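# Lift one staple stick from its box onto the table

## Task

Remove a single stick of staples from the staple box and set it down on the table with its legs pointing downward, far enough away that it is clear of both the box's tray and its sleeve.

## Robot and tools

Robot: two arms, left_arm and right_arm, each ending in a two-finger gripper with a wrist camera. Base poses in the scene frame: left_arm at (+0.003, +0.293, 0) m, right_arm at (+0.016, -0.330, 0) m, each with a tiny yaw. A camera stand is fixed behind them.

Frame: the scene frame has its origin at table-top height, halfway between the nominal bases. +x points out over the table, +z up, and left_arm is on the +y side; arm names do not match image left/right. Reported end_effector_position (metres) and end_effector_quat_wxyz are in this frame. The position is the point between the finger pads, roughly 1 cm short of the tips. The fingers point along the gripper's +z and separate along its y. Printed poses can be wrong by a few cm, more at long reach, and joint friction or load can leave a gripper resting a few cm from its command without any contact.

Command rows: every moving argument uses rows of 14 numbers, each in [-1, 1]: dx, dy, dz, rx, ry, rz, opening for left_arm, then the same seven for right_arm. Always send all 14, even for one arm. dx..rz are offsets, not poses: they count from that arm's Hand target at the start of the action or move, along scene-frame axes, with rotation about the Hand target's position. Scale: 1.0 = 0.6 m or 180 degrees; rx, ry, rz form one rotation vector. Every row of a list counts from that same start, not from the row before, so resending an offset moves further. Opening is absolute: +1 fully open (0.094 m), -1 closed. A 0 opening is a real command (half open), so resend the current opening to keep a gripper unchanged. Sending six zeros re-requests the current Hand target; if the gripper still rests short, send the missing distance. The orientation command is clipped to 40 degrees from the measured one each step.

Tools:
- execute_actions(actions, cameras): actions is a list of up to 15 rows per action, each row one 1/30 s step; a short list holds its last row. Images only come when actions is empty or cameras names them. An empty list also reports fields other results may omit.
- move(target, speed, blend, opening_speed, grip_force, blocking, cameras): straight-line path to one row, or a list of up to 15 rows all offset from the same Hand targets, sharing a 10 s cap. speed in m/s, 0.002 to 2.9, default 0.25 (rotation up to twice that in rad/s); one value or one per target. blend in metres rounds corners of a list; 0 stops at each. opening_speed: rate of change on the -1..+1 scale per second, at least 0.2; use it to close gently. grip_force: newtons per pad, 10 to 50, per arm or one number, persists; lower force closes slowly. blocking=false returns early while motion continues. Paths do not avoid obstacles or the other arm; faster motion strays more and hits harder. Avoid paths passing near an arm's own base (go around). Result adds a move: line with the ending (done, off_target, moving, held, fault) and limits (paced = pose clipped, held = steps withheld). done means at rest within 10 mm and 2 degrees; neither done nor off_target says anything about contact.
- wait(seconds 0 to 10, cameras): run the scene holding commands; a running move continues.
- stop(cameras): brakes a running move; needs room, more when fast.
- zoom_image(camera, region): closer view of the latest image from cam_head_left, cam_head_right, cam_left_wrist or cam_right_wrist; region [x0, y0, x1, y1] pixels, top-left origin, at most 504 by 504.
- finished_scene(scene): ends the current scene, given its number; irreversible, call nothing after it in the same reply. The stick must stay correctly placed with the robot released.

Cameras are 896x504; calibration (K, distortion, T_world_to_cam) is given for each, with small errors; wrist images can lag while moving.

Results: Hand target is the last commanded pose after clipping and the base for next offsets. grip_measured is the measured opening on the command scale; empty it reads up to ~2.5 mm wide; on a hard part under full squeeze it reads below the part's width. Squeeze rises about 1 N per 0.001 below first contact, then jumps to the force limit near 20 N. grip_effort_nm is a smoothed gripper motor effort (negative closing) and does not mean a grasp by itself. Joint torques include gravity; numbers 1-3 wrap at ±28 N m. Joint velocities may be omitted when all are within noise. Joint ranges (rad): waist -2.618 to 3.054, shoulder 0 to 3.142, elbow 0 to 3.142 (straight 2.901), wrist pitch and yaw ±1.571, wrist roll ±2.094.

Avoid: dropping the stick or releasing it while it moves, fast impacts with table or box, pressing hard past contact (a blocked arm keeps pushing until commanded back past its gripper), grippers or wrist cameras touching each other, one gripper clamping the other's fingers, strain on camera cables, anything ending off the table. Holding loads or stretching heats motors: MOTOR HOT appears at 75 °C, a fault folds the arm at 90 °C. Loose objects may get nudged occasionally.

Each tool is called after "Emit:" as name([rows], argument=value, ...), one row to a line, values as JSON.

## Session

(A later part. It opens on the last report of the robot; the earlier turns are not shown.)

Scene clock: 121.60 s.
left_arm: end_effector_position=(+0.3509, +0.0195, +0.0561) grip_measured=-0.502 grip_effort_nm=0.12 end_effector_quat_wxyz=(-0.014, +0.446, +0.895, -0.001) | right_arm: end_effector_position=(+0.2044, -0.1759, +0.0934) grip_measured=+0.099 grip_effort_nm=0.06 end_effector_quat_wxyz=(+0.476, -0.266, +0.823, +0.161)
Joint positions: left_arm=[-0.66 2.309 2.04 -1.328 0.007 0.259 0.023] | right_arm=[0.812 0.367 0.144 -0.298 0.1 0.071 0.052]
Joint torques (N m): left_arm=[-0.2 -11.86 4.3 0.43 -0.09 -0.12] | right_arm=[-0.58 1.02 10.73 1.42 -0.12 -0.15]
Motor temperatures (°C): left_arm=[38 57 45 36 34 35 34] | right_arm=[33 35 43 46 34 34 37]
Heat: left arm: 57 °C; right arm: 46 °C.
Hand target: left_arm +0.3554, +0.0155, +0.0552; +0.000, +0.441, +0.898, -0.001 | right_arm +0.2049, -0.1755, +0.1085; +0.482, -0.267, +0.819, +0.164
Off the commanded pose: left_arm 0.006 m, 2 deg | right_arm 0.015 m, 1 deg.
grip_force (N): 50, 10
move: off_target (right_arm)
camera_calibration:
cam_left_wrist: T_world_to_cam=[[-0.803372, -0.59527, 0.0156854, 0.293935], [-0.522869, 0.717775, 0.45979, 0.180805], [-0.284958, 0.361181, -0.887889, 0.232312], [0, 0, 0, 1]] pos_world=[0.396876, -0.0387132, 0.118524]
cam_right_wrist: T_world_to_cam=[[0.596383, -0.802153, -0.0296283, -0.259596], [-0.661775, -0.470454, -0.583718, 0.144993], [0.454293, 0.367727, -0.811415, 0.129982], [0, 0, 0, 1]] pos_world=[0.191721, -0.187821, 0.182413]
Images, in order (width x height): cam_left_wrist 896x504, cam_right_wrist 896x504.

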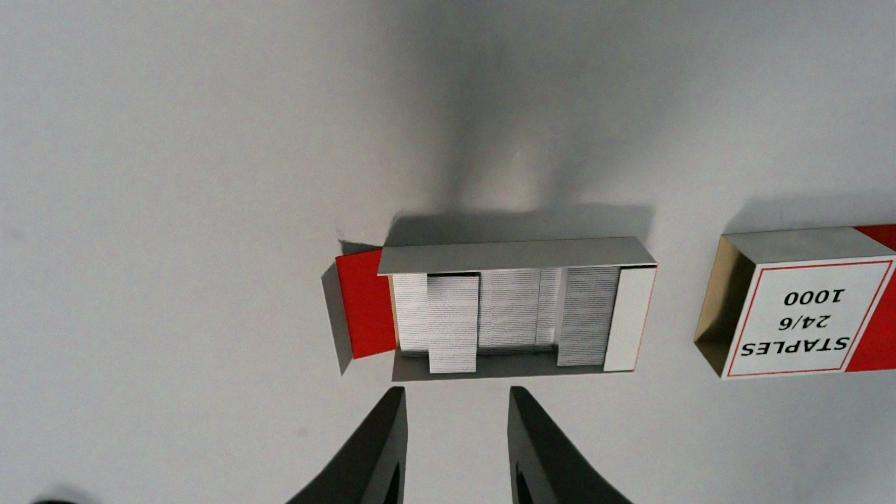

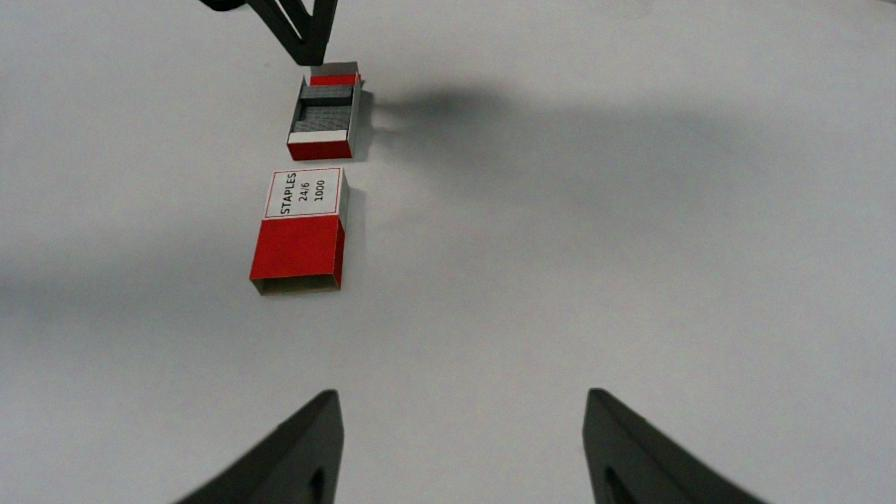

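Emit:
move(target=[0.003,-0.005,-0.033,0,0,0,-0.5,0,0,0,0,0,0,0.1], speed=0.1, cameras=["cam_left_wrist"])

Scene clock: 123.43 s.
left_arm: end_effector_position=(+0.3568, +0.0149, +0.0484) grip_measured=-0.502 grip_effort_nm=0.12 end_effector_quat_wxyz=(+0.002, +0.445, +0.895, -0.004) | right_arm: end_effector_position=(+0.2044, -0.1759, +0.0934) grip_measured=+0.099 grip_effort_nm=0.06 end_effector_quat_wxyz=(+0.476, -0.266, +0.823, +0.161)
Joint positions: left_arm=[-0.66 2.309 2.01 -1.267 0.007 0.258 0.023] | right_arm=[0.812 0.367 0.144 -0.298 0.1 0.071 0.052]
Joint torques (N m): left_arm=[-0.39 -10.52 3.12 0.43 -0.08 -0.19] | right_arm=[-0.55 1.01 10.7 1.42 -0.1 -0.11]
Motor temperatures (°C): left_arm=[38 57 45 36 33 35 34] | right_arm=[33 35 44 46 34 34 37]
Heat: left arm: 57 °C; right arm: 46 °C.
Hand target: left_arm +0.3573, +0.0125, +0.0355; +0.000, +0.441, +0.898, -0.001 | right_arm +0.2049, -0.1755, +0.1085; +0.482, -0.267, +0.819, +0.164
Off the commanded pose: left_arm 0.013 m, 1 deg | right_arm 0.015 m, 1 deg.
grip_force (N): 50, 10
move: off_target (left_arm, right_arm)
camera_calibration:
cam_left_wrist: T_world_to_cam=[[-0.802775, -0.596235, 0.00745795, 0.296245], [-0.534902, 0.72561, 0.432861, 0.196215], [-0.263499, 0.343501, -0.90143, 0.222055], [0, 0, 0, 1]] pos_world=[0.401285, -0.04202, 0.113023]
Images, in order (width x height): cam_left_wrist 896x504.

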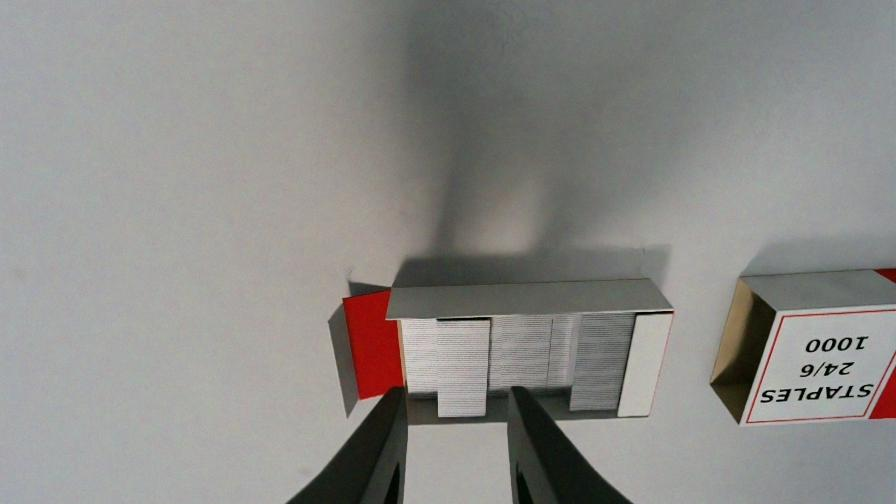

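Emit:
move(target=[-0.0067,0.005,-0.028,0,0,0,-0.5,0,0,0,0,0,0,0.1], speed=0.1, cameras=["cam_left_wrist","cam_right_wrist"])

Emit:
zoom_image(camera="cam_right_wrist", region=[270, 0, 390, 170])

Scene clock: 125.70 s.
left_arm: end_effector_position=(+0.3528, +0.0180, +0.0264) grip_measured=-0.502 grip_effort_nm=0.12 end_effector_quat_wxyz=(-0.004, +0.445, +0.895, -0.003) | right_arm: end_effector_position=(+0.2044, -0.1759, +0.0934) grip_measured=+0.099 grip_effort_nm=0.06 end_effector_quat_wxyz=(+0.476, -0.266, +0.823, +0.161)
Joint positions: left_arm=[-0.66 2.309 1.922 -1.19 0.007 0.258 0.023] | right_arm=[0.812 0.367 0.144 -0.298 0.1 0.071 0.052]
Joint torques (N m): left_arm=[-0.49 -11.47 3.45 0.49 -0.03 -0.14] | right_arm=[-0.44 0.96 10.73 1.44 -0.08 -0.11]
Motor temperatures (°C): left_arm=[38 58 45 36 33 35 34] | right_arm=[33 35 44 46 34 34 37]
Heat: left arm: 58 °C; right arm: 46 °C.
Hand target: left_arm +0.3533, +0.0155, +0.0187; +0.000, +0.441, +0.898, -0.001 | right_arm +0.2049, -0.1755, +0.1085; +0.482, -0.267, +0.819, +0.164
Off the commanded pose: left_arm 0.008 m, 1 deg | right_arm 0.015 m, 1 deg.
grip_force (N): 50, 10
move: off_target (right_arm)
camera_calibration:
cam_left_wrist: T_world_to_cam=[[-0.802647, -0.596364, 0.0103529, 0.294916], [-0.531145, 0.72255, 0.4425, 0.199846], [-0.271371, 0.349672, -0.896709, 0.202751], [0, 0, 0, 1]] pos_world=[0.397881, -0.0394174, 0.0903236]
cam_right_wrist: T_world_to_cam=[[0.596383, -0.802153, -0.0296283, -0.259596], [-0.661775, -0.470454, -0.583718, 0.144993], [0.454293, 0.367727, -0.811415, 0.129982], [0, 0, 0, 1]] pos_world=[0.191721, -0.187821, 0.182413]
Images, in order (width x height): cam_left_wrist 896x504, cam_right_wrist 896x504.

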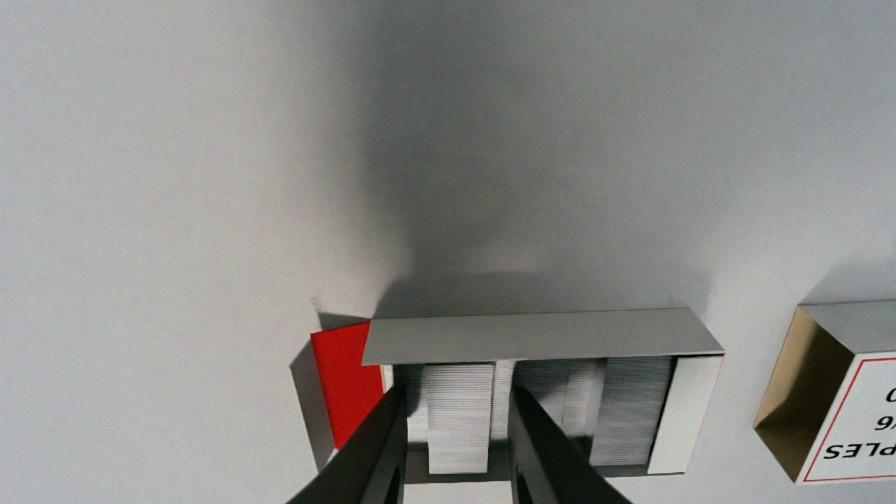

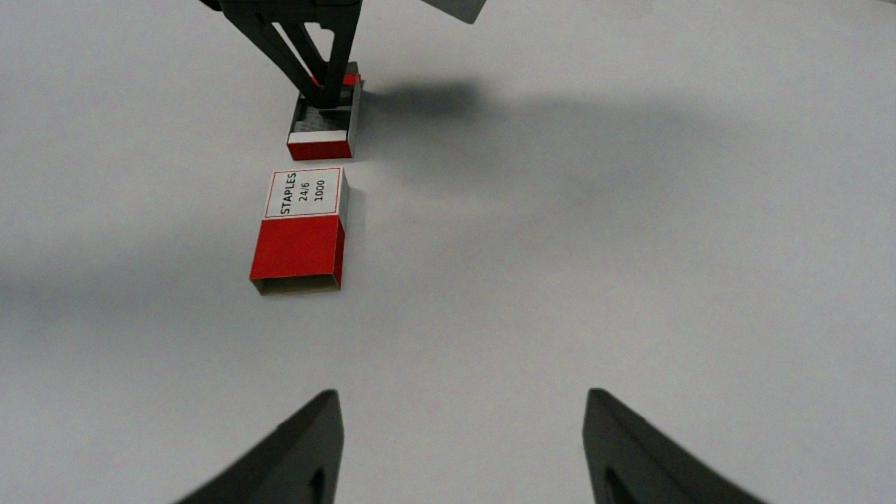

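Scaled by 2.965 from the camera's 896x504 image, which has a finer 1280x720 frame.

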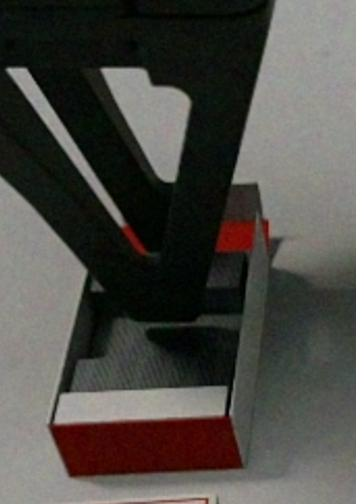

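Emit:
move([
  [0,0,-0.002,0,0,0,-0.5,0,0,0,0,0,0,0.1],
  [0,0,-0.002,0,0,0,-0.82,0,0,0,0,0,0,0.1],
], speed=0.1, opening_speed=0.3, grip_force=[20,10], cameras=["cam_left_wrist"])

Scene clock: 128.67 s.
left_arm: end_effector_position=(+0.3537, +0.0173, +0.0264) grip_measured=-0.710 grip_effort_nm=-0.48 end_effector_quat_wxyz=(-0.002, +0.445, +0.895, -0.003) | right_arm: end_effector_position=(+0.2044, -0.1759, +0.0934) grip_measured=+0.099 grip_effort_nm=0.06 end_effector_quat_wxyz=(+0.476, -0.266, +0.823, +0.161)
Joint positions: left_arm=[-0.66 2.309 1.922 -1.185 0.007 0.258 0.014] | right_arm=[0.812 0.367 0.144 -0.298 0.1 0.071 0.052]
Joint torques (N m): left_arm=[-0.47 -11.32 3 0.49 -0.07 -0.13] | right_arm=[-0.57 1.06 10.71 1.46 -0.1 -0.12]
Motor temperatures (°C): left_arm=[38 58 45 36 33 35 34] | right_arm=[33 35 45 46 34 34 37]
Heat: left arm: 58 °C; right arm: 46 °C.
Hand target: left_arm +0.3533, +0.0155, +0.0175; +0.000, +0.441, +0.898, -0.001 | right_arm +0.2049, -0.1755, +0.1085; +0.482, -0.267, +0.819, +0.164
Off the commanded pose: left_arm 0.009 m, 1 deg | right_arm 0.015 m, 1 deg.
grip_force (N): 20, 10
move: off_target (right_arm)
camera_calibration:
cam_left_wrist: T_world_to_cam=[[-0.802696, -0.596318, 0.00914236, 0.295308], [-0.532734, 0.723828, 0.438482, 0.201496], [-0.268093, 0.347097, -0.898693, 0.202155], [0, 0, 0, 1]] pos_world=[0.398583, -0.0399185, 0.0906235]
Images, in order (width x height): cam_left_wrist 896x504.

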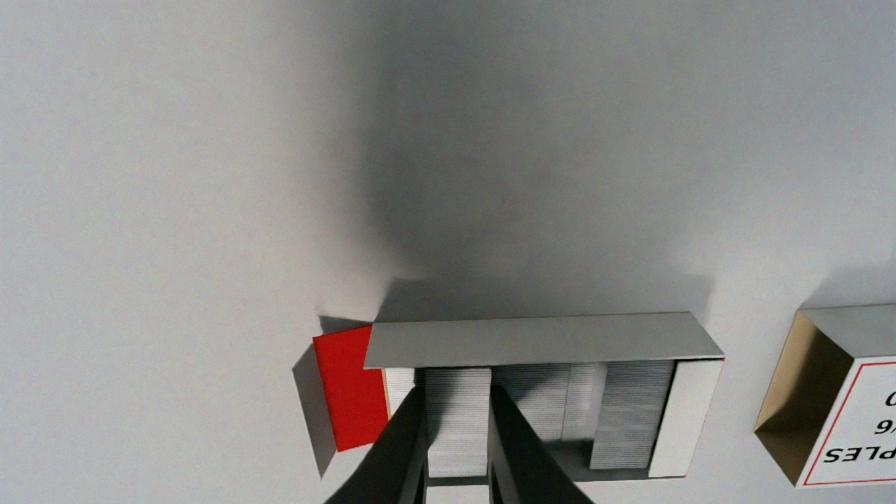

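Emit:
move(target=[0,0,0.13,0,0,0,-0.82,0,0,0,0,0,0,0.1], speed=0.1, cameras=["cam_left_wrist","cam_right_wrist"])

Emit:
zoom_image(camera="cam_right_wrist", region=[270, 0, 390, 170])

Scene clock: 130.83 s.
left_arm: end_effector_position=(+0.3530, +0.0182, +0.0857) grip_measured=-0.710 grip_effort_nm=-0.48 end_effector_quat_wxyz=(-0.007, +0.445, +0.895, -0.001) | right_arm: end_effector_position=(+0.2044, -0.1759, +0.0934) grip_measured=+0.099 grip_effort_nm=0.06 end_effector_quat_wxyz=(+0.476, -0.266, +0.823, +0.161)
Joint positions: left_arm=[-0.66 2.309 2.158 -1.432 0.006 0.258 0.014] | right_arm=[0.812 0.367 0.144 -0.298 0.1 0.071 0.052]
Joint torques (N m): left_arm=[-0.53 -12.07 6.74 -0.09 -0.02 -0.12] | right_arm=[-0.59 0.99 10.71 1.44 -0.09 -0.11]
Motor temperatures (°C): left_arm=[38 59 45 36 33 35 34] | right_arm=[33 35 45 46 34 34 37]
Heat: left arm: 59 °C; right arm: 46 °C.
Hand target: left_arm +0.3532, +0.0155, +0.0954; +0.000, +0.441, +0.898, -0.001 | right_arm +0.2049, -0.1755, +0.1085; +0.482, -0.267, +0.819, +0.164
Off the commanded pose: left_arm 0.010 m, 1 deg | right_arm 0.015 m, 1 deg.
grip_force (N): 20, 10
move: off_target (right_arm)
camera_calibration:
cam_left_wrist: T_world_to_cam=[[-0.802619, -0.596397, 0.0106421, 0.294594], [-0.529229, 0.720231, 0.448536, 0.172407], [-0.27517, 0.354371, -0.893702, 0.256898], [0, 0, 0, 1]] pos_world=[0.39838, -0.0395154, 0.149124]
cam_right_wrist: T_world_to_cam=[[0.596383, -0.802153, -0.0296283, -0.259596], [-0.661775, -0.470454, -0.583718, 0.144993], [0.454293, 0.367727, -0.811415, 0.129982], [0, 0, 0, 1]] pos_world=[0.191721, -0.187821, 0.182413]
Images, in order (width x height): cam_left_wrist 896x504, cam_right_wrist 896x504.

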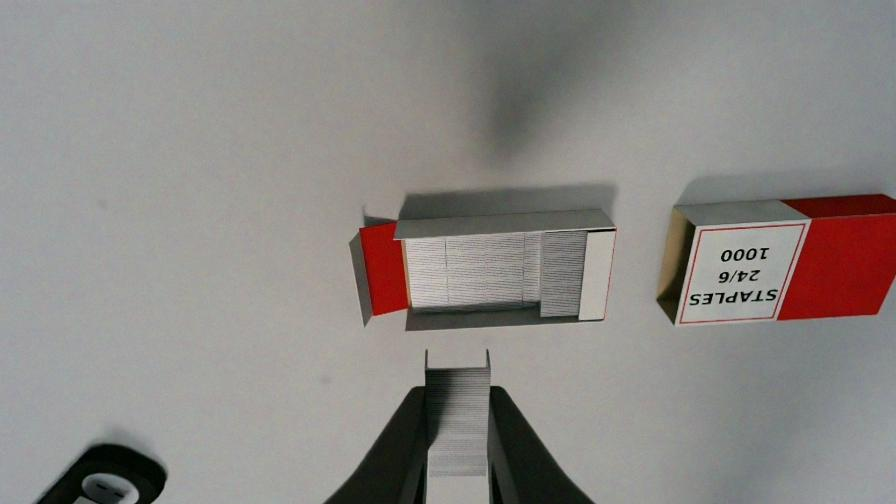

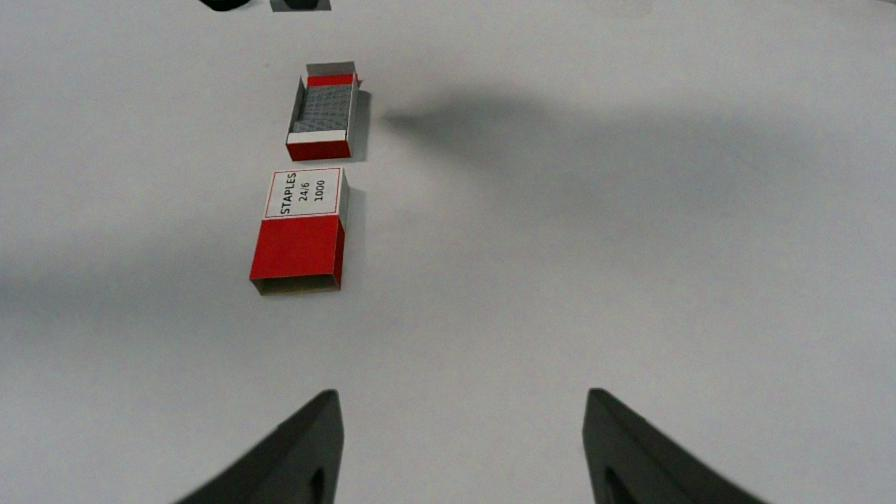

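Scaled by 2.965 from the camera's 896x504 image, which has a finer 1280x720 frame.

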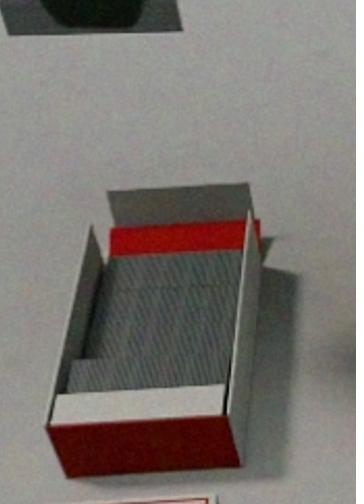

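Emit:
move([
  [0.112,-0.147,0,0,0,0,-0.82,0,0,0,0,0,0,0.1],
  [0.112,-0.147,-0.065,0,0,0,-0.82,0,0,0,0,0,0,0.1],
], speed=[0.15,0.1], blend=[0.02,0], cameras=["cam_left_wrist","cam_right_wrist"])

Scene clock: 134.03 s.
left_arm: end_effector_position=(+0.4125, -0.0621, +0.0634) grip_measured=-0.710 grip_effort_nm=-0.48 end_effector_quat_wxyz=(+0.084, +0.444, +0.892, -0.024) | right_arm: end_effector_position=(+0.2044, -0.1759, +0.0934) grip_measured=+0.099 grip_effort_nm=0.06 end_effector_quat_wxyz=(+0.476, -0.266, +0.823, +0.161)
Joint positions: left_arm=[-0.709 2.731 2.84 -1.505 0.004 0.209 0.014] | right_arm=[0.812 0.367 0.144 -0.298 0.1 0.071 0.052]
Joint torques (N m): left_arm=[-0.51 -11.97 6.68 0.86 -0.05 -0.14] | right_arm=[-0.61 0.95 10.76 1.44 -0.12 -0.11]
Motor temperatures (°C): left_arm=[38 59 45 36 33 35 34] | right_arm=[33 35 46 45 34 34 37]
Heat: left arm: 59 °C; right arm: 46 °C.
Hand target: left_arm +0.4205, -0.0727, +0.0564; +0.000, +0.441, +0.898, -0.001 | right_arm +0.2049, -0.1755, +0.1085; +0.482, -0.267, +0.819, +0.164
Off the commanded pose: left_arm 0.015 m, 10 deg | right_arm 0.015 m, 1 deg.
elbow stopped short (left arm): the move would have taken joint 3 (elbow) straighter than the controller allows.
grip_force (N): 20, 10
move: off_target (left_arm, right_arm); blend cut to 0.0195 m at target 1
camera_calibration:
cam_left_wrist: T_world_to_cam=[[-0.801091, -0.597698, -0.0318018, 0.296696], [-0.581393, 0.76441, 0.278675, 0.306808], [-0.142254, 0.241733, -0.959859, 0.224084], [0, 0, 0, 1]] pos_world=[0.447934, -0.111361, 0.139024]
cam_right_wrist: T_world_to_cam=[[0.596383, -0.802153, -0.0296283, -0.259596], [-0.661775, -0.470454, -0.583718, 0.144993], [0.454293, 0.367727, -0.811415, 0.129982], [0, 0, 0, 1]] pos_world=[0.191721, -0.187821, 0.182413]
Images, in order (width x height): cam_left_wrist 896x504, cam_right_wrist 896x504.

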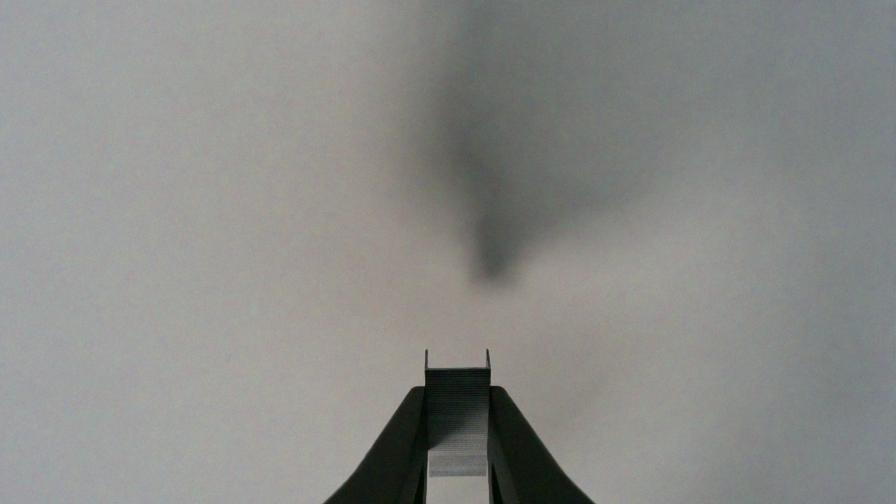

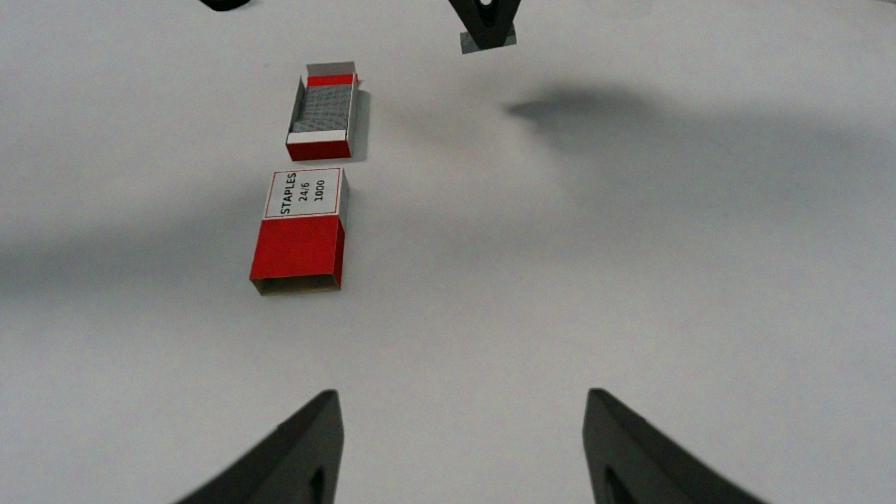

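Emit:
move(target=[-0.03,0.034,-0.03,0,0,0,-0.82,0,0,0,0,0,0,0.1], speed=0.1, cameras=["cam_right_wrist"])

Scene clock: 136.83 s.
left_arm: end_effector_position=(+0.4051, -0.0556, +0.0528) grip_measured=-0.710 grip_effort_nm=-0.48 end_effector_quat_wxyz=(+0.058, +0.445, +0.894, -0.017) | right_arm: end_effector_position=(+0.2044, -0.1759, +0.0934) grip_measured=+0.099 grip_effort_nm=0.06 end_effector_quat_wxyz=(+0.476, -0.266, +0.823, +0.161)
Joint positions: left_arm=[-0.709 2.749 2.84 -1.54 0.004 0.209 0.014] | right_arm=[0.812 0.367 0.144 -0.298 0.1 0.071 0.052]
Joint torques (N m): left_arm=[0.08 -11.07 6.79 0.11 -0.08 -0.1] | right_arm=[-0.5 0.96 10.76 1.45 -0.07 -0.11]
Motor temperatures (°C): left_arm=[38 58 46 36 33 35 34] | right_arm=[33 35 46 45 34 34 37]
Heat: left arm: 58 °C; right arm: 46 °C.
Hand target: left_arm +0.4025, -0.0523, +0.0384; +0.000, +0.441, +0.898, -0.001 | right_arm +0.2049, -0.1755, +0.1085; +0.482, -0.267, +0.819, +0.164
Off the commanded pose: left_arm 0.015 m, 7 deg | right_arm 0.015 m, 1 deg.
elbow stopped short (left arm): the move would have taken joint 3 (elbow) straighter than the controller allows.
grip_force (N): 20, 10
move: off_target (left_arm, right_arm)
camera_calibration:
cam_right_wrist: T_world_to_cam=[[0.596383, -0.802153, -0.0296283, -0.259596], [-0.661775, -0.470454, -0.583718, 0.144993], [0.454293, 0.367727, -0.811415, 0.129982], [0, 0, 0, 1]] pos_world=[0.191721, -0.187821, 0.182413]
Images, in order (width x height): cam_right_wrist 896x504.

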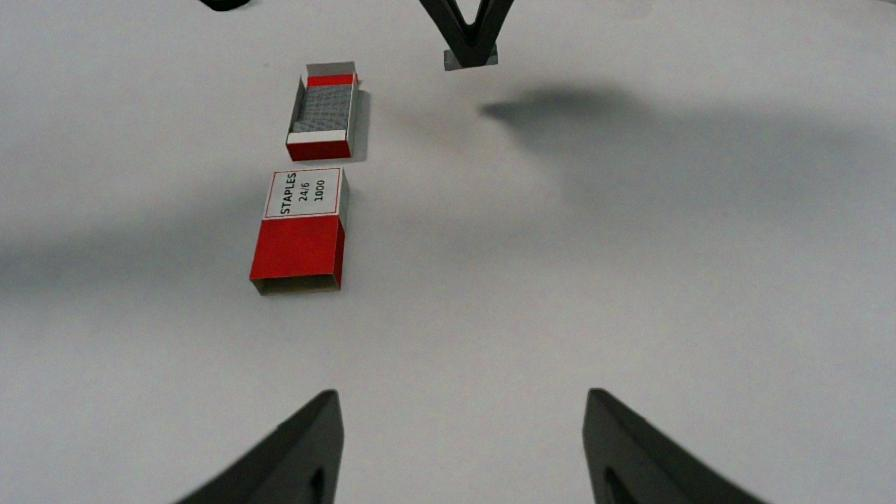

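Emit:
move(target=[0,0,-0.022,0,0,0,-0.82,0,0,0,0,0,0,0.1], speed=0.08, cameras=["cam_right_wrist"])

Scene clock: 138.23 s.
left_arm: end_effector_position=(+0.4035, -0.0543, +0.0382) grip_measured=-0.710 grip_effort_nm=-0.48 end_effector_quat_wxyz=(+0.045, +0.445, +0.894, -0.014) | right_arm: end_effector_position=(+0.2044, -0.1759, +0.0934) grip_measured=+0.099 grip_effort_nm=0.06 end_effector_quat_wxyz=(+0.476, -0.266, +0.823, +0.161)
Joint positions: left_arm=[-0.709 2.778 2.84 -1.54 0.004 0.209 0.014] | right_arm=[0.812 0.367 0.144 -0.298 0.1 0.071 0.052]
Joint torques (N m): left_arm=[0.18 -11.43 6.82 0.12 -0.06 -0.06] | right_arm=[-0.51 0.96 10.76 1.42 -0.11 -0.13]
Motor temperatures (°C): left_arm=[38 58 46 36 33 35 34] | right_arm=[33 35 46 45 34 34 37]
Heat: left arm: 58 °C; right arm: 46 °C.
Hand target: left_arm +0.4025, -0.0523, +0.0252; +0.000, +0.441, +0.898, -0.001 | right_arm +0.2049, -0.1755, +0.1085; +0.482, -0.267, +0.819, +0.164
Off the commanded pose: left_arm 0.013 m, 5 deg | right_arm 0.015 m, 1 deg.
elbow stopped short (left arm): the move would have taken joint 3 (elbow) straighter than the controller allows.
grip_force (N): 20, 10
move: off_target (left_arm, right_arm)
camera_calibration:
cam_right_wrist: T_world_to_cam=[[0.596383, -0.802153, -0.0296283, -0.259596], [-0.661775, -0.470454, -0.583718, 0.144993], [0.454293, 0.367727, -0.811415, 0.129982], [0, 0, 0, 1]] pos_world=[0.191721, -0.187821, 0.182413]
Images, in order (width x height): cam_right_wrist 896x504.

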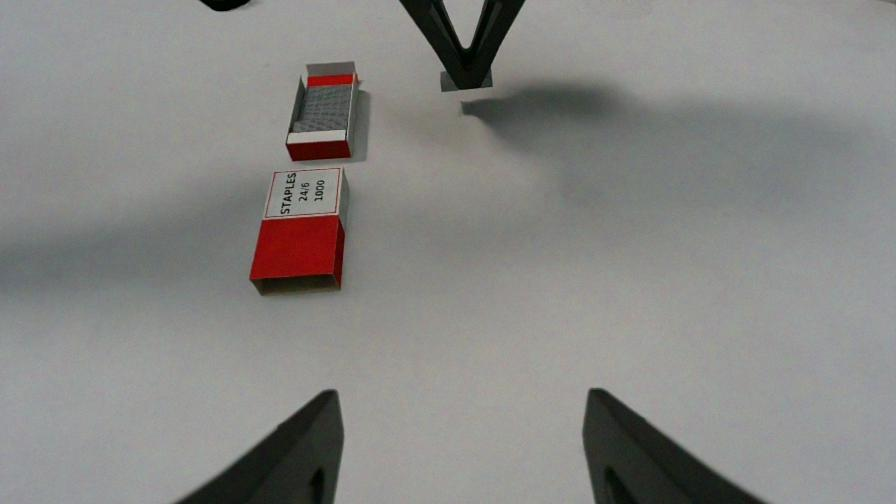

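Emit:
move(target=[0,0,-0.018,0.016,0.018,0.002,-0.82,0,0,0,0,0,0,0.1], speed=0.05, cameras=["cam_right_wrist","cam_left_wrist"])

Emit:
zoom_image(camera="cam_right_wrist", region=[400, 20, 540, 140])

Scene clock: 140.90 s.
left_arm: end_effector_position=(+0.4023, -0.0532, +0.0289) grip_measured=-0.710 grip_effort_nm=-0.48 end_effector_quat_wxyz=(+0.036, +0.445, +0.895, -0.011) | right_arm: end_effector_position=(+0.2044, -0.1759, +0.0934) grip_measured=+0.099 grip_effort_nm=0.06 end_effector_quat_wxyz=(+0.476, -0.266, +0.823, +0.161)
Joint positions: left_arm=[-0.709 2.796 2.84 -1.54 0.004 0.209 0.014] | right_arm=[0.812 0.367 0.144 -0.298 0.1 0.071 0.052]
Joint torques (N m): left_arm=[0.13 -11.3 6.93 0.2 -0.05 -0.14] | right_arm=[-0.53 1.05 10.71 1.45 -0.09 -0.14]
Motor temperatures (°C): left_arm=[38 58 46 36 33 35 34] | right_arm=[33 35 47 45 33 33 37]
Heat: left arm: 58 °C; right arm: 47 °C.
Hand target: left_arm +0.4025, -0.0523, +0.0145; -0.036, +0.438, +0.898, +0.009 | right_arm +0.2049, -0.1755, +0.1085; +0.482, -0.267, +0.819, +0.164
Off the commanded pose: left_arm 0.014 m, 9 deg | right_arm 0.015 m, 1 deg.
elbow stopped short (left arm): the move would have taken joint 3 (elbow) straighter than the controller allows.
grip_force (N): 20, 10
move: off_target (left_arm, right_arm)
camera_calibration:
cam_left_wrist: T_world_to_cam=[[-0.802673, -0.596331, -0.0102854, 0.292811], [-0.556789, 0.743043, 0.371313, 0.289981], [-0.213783, 0.30377, -0.928451, 0.218521], [0, 0, 0, 1]] pos_world=[0.443205, -0.107236, 0.0982233]
cam_right_wrist: T_world_to_cam=[[0.596383, -0.802153, -0.0296283, -0.259596], [-0.661775, -0.470454, -0.583718, 0.144993], [0.454293, 0.367727, -0.811415, 0.129982], [0, 0, 0, 1]] pos_world=[0.191721, -0.187821, 0.182413]
Images, in order (width x height): cam_left_wrist 896x504, cam_right_wrist 896x504.

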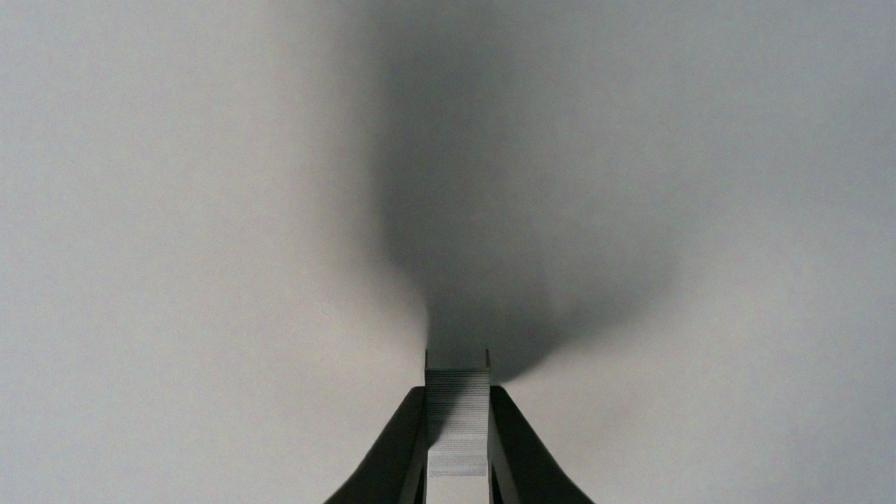

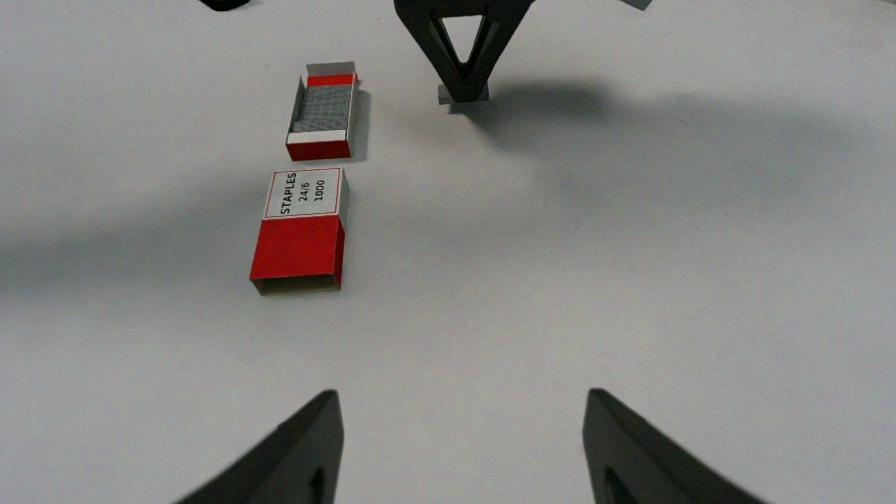

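Scaled by 3.600 from the camera's 896x504 image, which has a finer 1280x720 frame.

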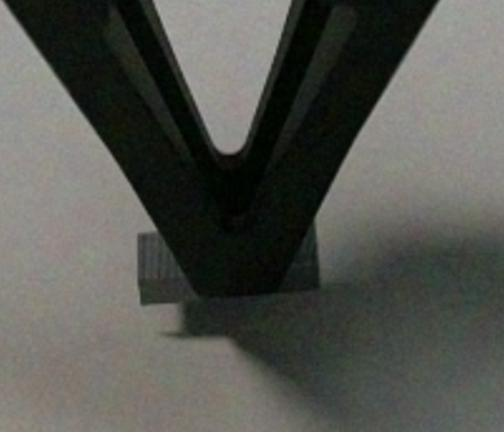

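Emit:
move(target=[0,0,-0.0125,0,0,0,-0.82,0,0,0,0,0,0,0.1], speed=0.04, cameras=["cam_right_wrist","cam_left_wrist"])

Emit:
zoom_image(camera="cam_right_wrist", region=[400, 20, 540, 140])

Scene clock: 143.43 s.
left_arm: end_effector_position=(+0.4015, -0.0526, +0.0232) grip_measured=-0.710 grip_effort_nm=-0.48 end_effector_quat_wxyz=(+0.030, +0.445, +0.895, -0.010) | right_arm: end_effector_position=(+0.2044, -0.1759, +0.0934) grip_measured=+0.099 grip_effort_nm=0.06 end_effector_quat_wxyz=(+0.476, -0.266, +0.823, +0.161)
Joint positions: left_arm=[-0.709 2.807 2.84 -1.54 0.004 0.209 0.014] | right_arm=[0.812 0.367 0.144 -0.298 0.1 0.071 0.052]
Joint torques (N m): left_arm=[0.05 -11.02 7.1 0.23 -0.07 -0.16] | right_arm=[-0.64 1.01 10.62 1.44 -0.09 -0.11]
Motor temperatures (°C): left_arm=[38 58 46 36 33 35 34] | right_arm=[33 35 47 45 33 33 37]
Heat: left arm: 58 °C; right arm: 47 °C.
Hand target: left_arm +0.4025, -0.0523, +0.0070; -0.036, +0.438, +0.898, +0.009 | right_arm +0.2049, -0.1755, +0.1085; +0.482, -0.267, +0.819, +0.164
Off the commanded pose: left_arm 0.016 m, 8 deg | right_arm 0.015 m, 1 deg.
elbow stopped short (left arm): the move would have taken joint 3 (elbow) straighter than the controller allows.
grip_force (N): 20, 10
move: off_target (left_arm, right_arm)
camera_calibration:
cam_left_wrist: T_world_to_cam=[[-0.80275, -0.596263, -0.00792697, 0.292468], [-0.553666, 0.740334, 0.381261, 0.289581], [-0.221463, 0.310446, -0.924433, 0.216253], [0, 0, 0, 1]] pos_world=[0.443002, -0.107134, 0.0918234]
cam_right_wrist: T_world_to_cam=[[0.596383, -0.802153, -0.0296283, -0.259596], [-0.661775, -0.470454, -0.583718, 0.144993], [0.454293, 0.367727, -0.811415, 0.129982], [0, 0, 0, 1]] pos_world=[0.191721, -0.187821, 0.182413]
Images, in order (width x height): cam_left_wrist 896x504, cam_right_wrist 896x504.

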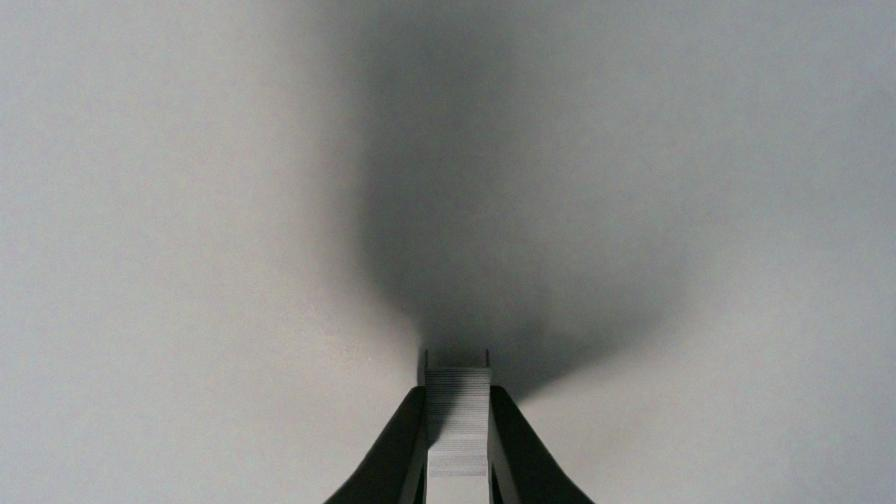

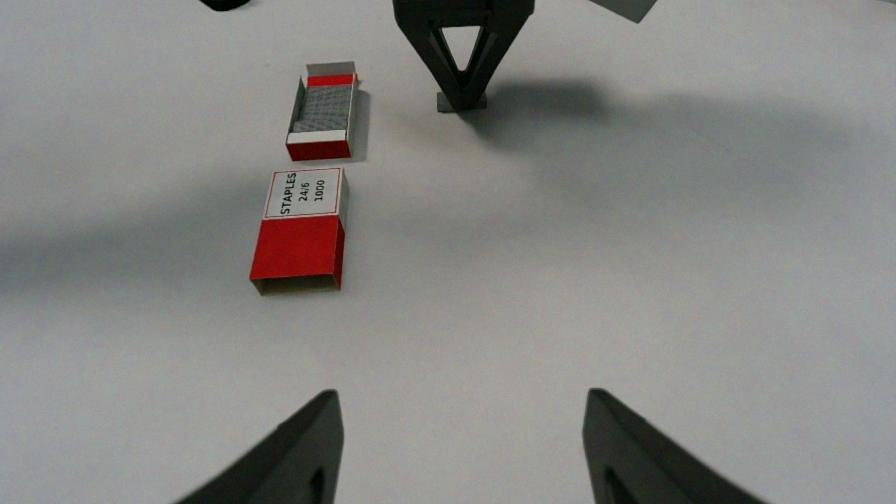

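Scaled by 3.600 from the camera's 896x504 image, which has a finer 1280x720 frame.

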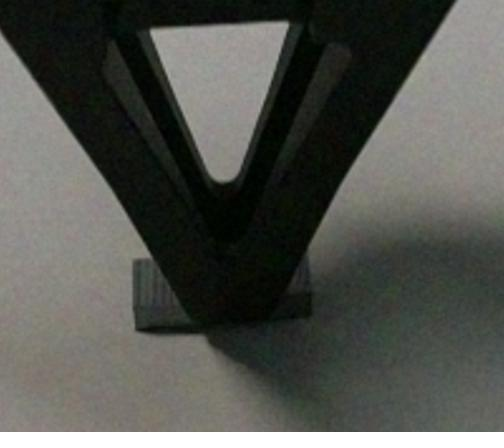

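Emit:
move(target=[0,0,-0.007,0,0,0,-0.82,0,0,0,0,0,0,0.1], speed=0.03, cameras=["cam_right_wrist"])

Emit:
zoom_image(camera="cam_right_wrist", region=[400, 20, 540, 140])

Scene clock: 146.23 s.
left_arm: end_effector_position=(+0.4015, -0.0525, +0.0228) grip_measured=-0.710 grip_effort_nm=-0.48 end_effector_quat_wxyz=(+0.030, +0.445, +0.895, -0.010) | right_arm: end_effector_position=(+0.2044, -0.1759, +0.0934) grip_measured=+0.099 grip_effort_nm=0.06 end_effector_quat_wxyz=(+0.476, -0.266, +0.823, +0.161)
Joint positions: left_arm=[-0.709 2.808 2.84 -1.54 0.004 0.209 0.014] | right_arm=[0.812 0.367 0.144 -0.298 0.1 0.071 0.052]
Joint torques (N m): left_arm=[0.12 -10.47 6.8 0.29 -0.05 -0.16] | right_arm=[-0.51 1.01 10.71 1.44 -0.11 -0.09]
Motor temperatures (°C): left_arm=[38 59 47 36 33 35 34] | right_arm=[33 35 47 45 33 33 37]
Heat: left arm: 59 °C; right arm: 47 °C.
Hand target: left_arm +0.4025, -0.0523, +0.0027; -0.036, +0.438, +0.898, +0.009 | right_arm +0.2049, -0.1755, +0.1085; +0.482, -0.267, +0.819, +0.164
Off the commanded pose: left_arm 0.020 m, 8 deg | right_arm 0.015 m, 1 deg.
elbow stopped short (left arm): the move would have taken joint 3 (elbow) straighter than the controller allows.
grip_force (N): 20, 10
move: off_target (left_arm, right_arm)
camera_calibration:
cam_right_wrist: T_world_to_cam=[[0.596383, -0.802153, -0.0296283, -0.259596], [-0.661775, -0.470454, -0.583718, 0.144993], [0.454293, 0.367727, -0.811415, 0.129982], [0, 0, 0, 1]] pos_world=[0.191721, -0.187821, 0.182413]
Images, in order (width x height): cam_right_wrist 896x504.

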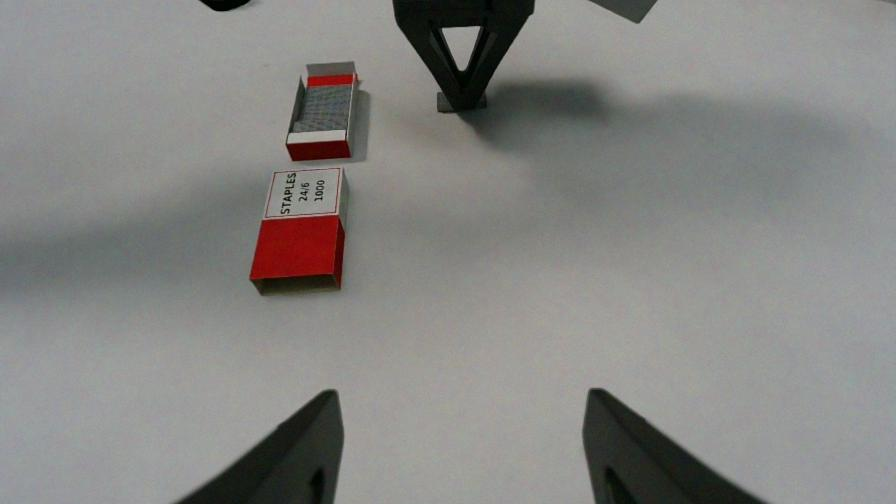

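Scaled by 3.600 from the camera's 896x504 image, which has a finer 1280x720 frame.

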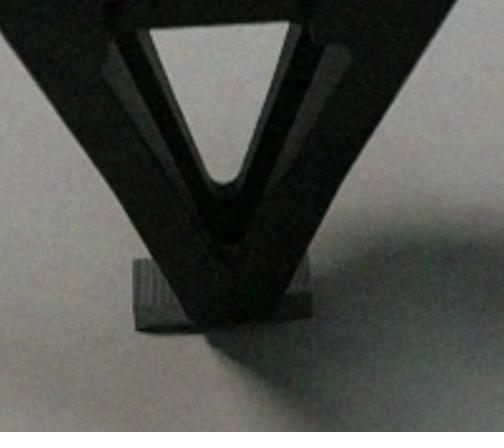

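Emit:
move([
  [0,0,0,0,0,0,-0.6,0,0,0,0,0,0,0.1],
  [0,0,0.005,0,0,0,-0.5,0,0,0,0,0,0,0.1],
  [0,0,0.16,0,0,0,-0.5,0,0,0,0,0,0,0.1],
], speed=0.1, opening_speed=0.2, cameras=["cam_right_wrist","cam_left_wrist"])

Emit:
zoom_image(camera="cam_right_wrist", region=[270, 20, 540, 170])

Scene clock: 152.17 s.
left_arm: end_effector_position=(+0.4067, -0.0571, +0.0840) grip_measured=-0.502 grip_effort_nm=0.12 end_effector_quat_wxyz=(+0.086, +0.439, +0.894, -0.025) | right_arm: end_effector_position=(+0.2044, -0.1759, +0.0934) grip_measured=+0.099 grip_effort_nm=0.06 end_effector_quat_wxyz=(+0.476, -0.266, +0.823, +0.161)
Joint positions: left_arm=[-0.709 2.689 2.842 -1.544 0.004 0.198 0.023] | right_arm=[0.812 0.367 0.144 -0.298 0.1 0.071 0.052]
Joint torques (N m): left_arm=[0.08 -16.54 3.44 0.29 -0.02 -0.11] | right_arm=[-0.57 1.01 10.69 1.41 -0.09 -0.12]
Motor temperatures (°C): left_arm=[38 61 47 36 33 35 34] | right_arm=[33 34 47 45 33 33 37]
Heat: left arm: 61 °C; right arm: 47 °C.
Hand target: left_arm +0.4025, -0.0523, +0.0987; -0.036, +0.438, +0.898, +0.009 | right_arm +0.2049, -0.1755, +0.1085; +0.482, -0.267, +0.819, +0.164
Off the commanded pose: left_arm 0.016 m, 15 deg | right_arm 0.015 m, 1 deg.
elbow stopped short (left arm): the move would have taken joint 3 (elbow) straighter than the controller allows.
joint sent to its limit (left arm) — joint 4 (wrist pitch), lower limit. The joint targets are off in orientation, not in position.
grip_force (N): 20, 10
move: off_target (left_arm, right_arm); target 2's new opening was sent with left_arm's hand 0.015 m and 8 deg from that target
camera_calibration:
cam_left_wrist: T_world_to_cam=[[-0.794647, -0.606294, -0.0307265, 0.292506], [-0.589942, 0.759296, 0.274661, 0.297397], [-0.143195, 0.236385, -0.96105, 0.241943], [0, 0, 0, 1]] pos_world=[0.442531, -0.105659, 0.159824]
cam_right_wrist: T_world_to_cam=[[0.596383, -0.802153, -0.0296283, -0.259596], [-0.661775, -0.470454, -0.583718, 0.144993], [0.454293, 0.367727, -0.811415, 0.129982], [0, 0, 0, 1]] pos_world=[0.191721, -0.187821, 0.182413]
Images, in order (width x height): cam_left_wrist 896x504, cam_right_wrist 896x504.

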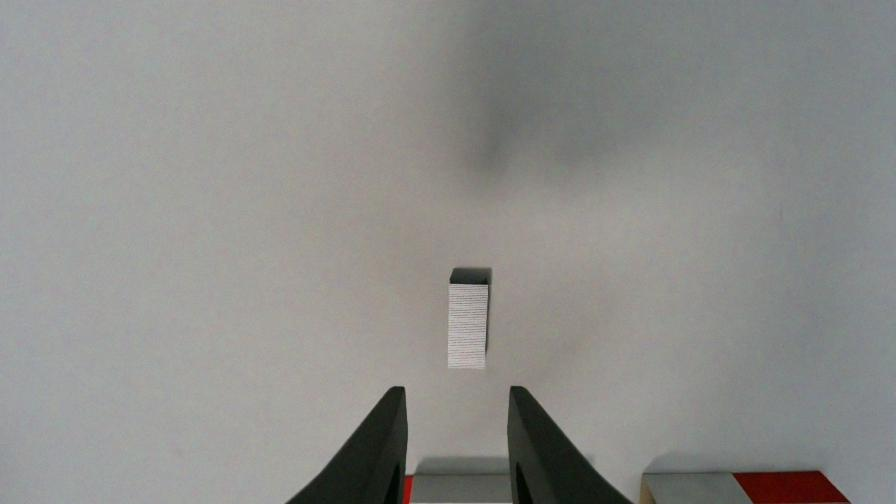

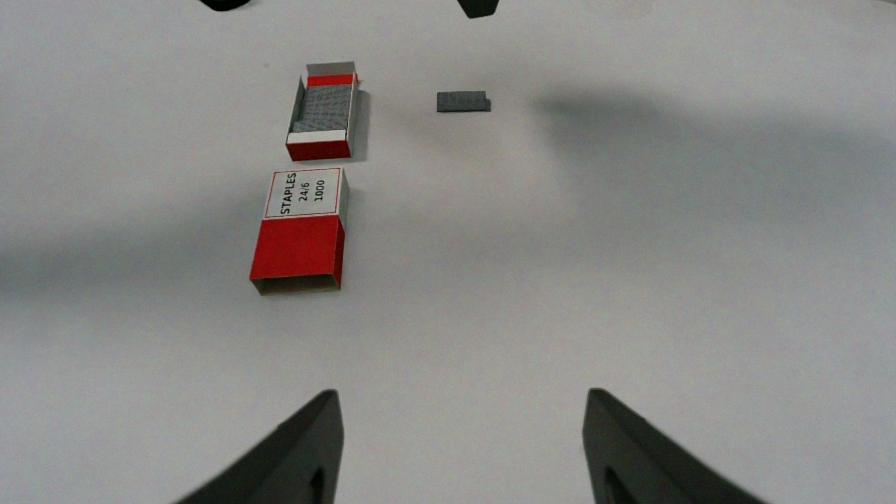

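Scaled by 1.867 from the camera's 896x504 image, which has a finer 1280x720 frame.

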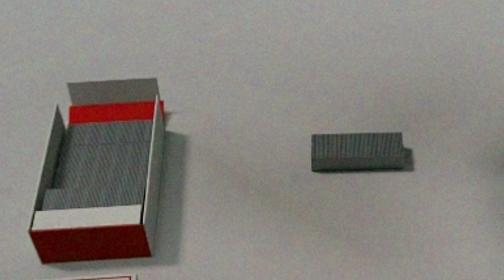

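Legs down, flat, well clear.

Emit:
finished_scene(scene=2)

The scene is finished: the task was done.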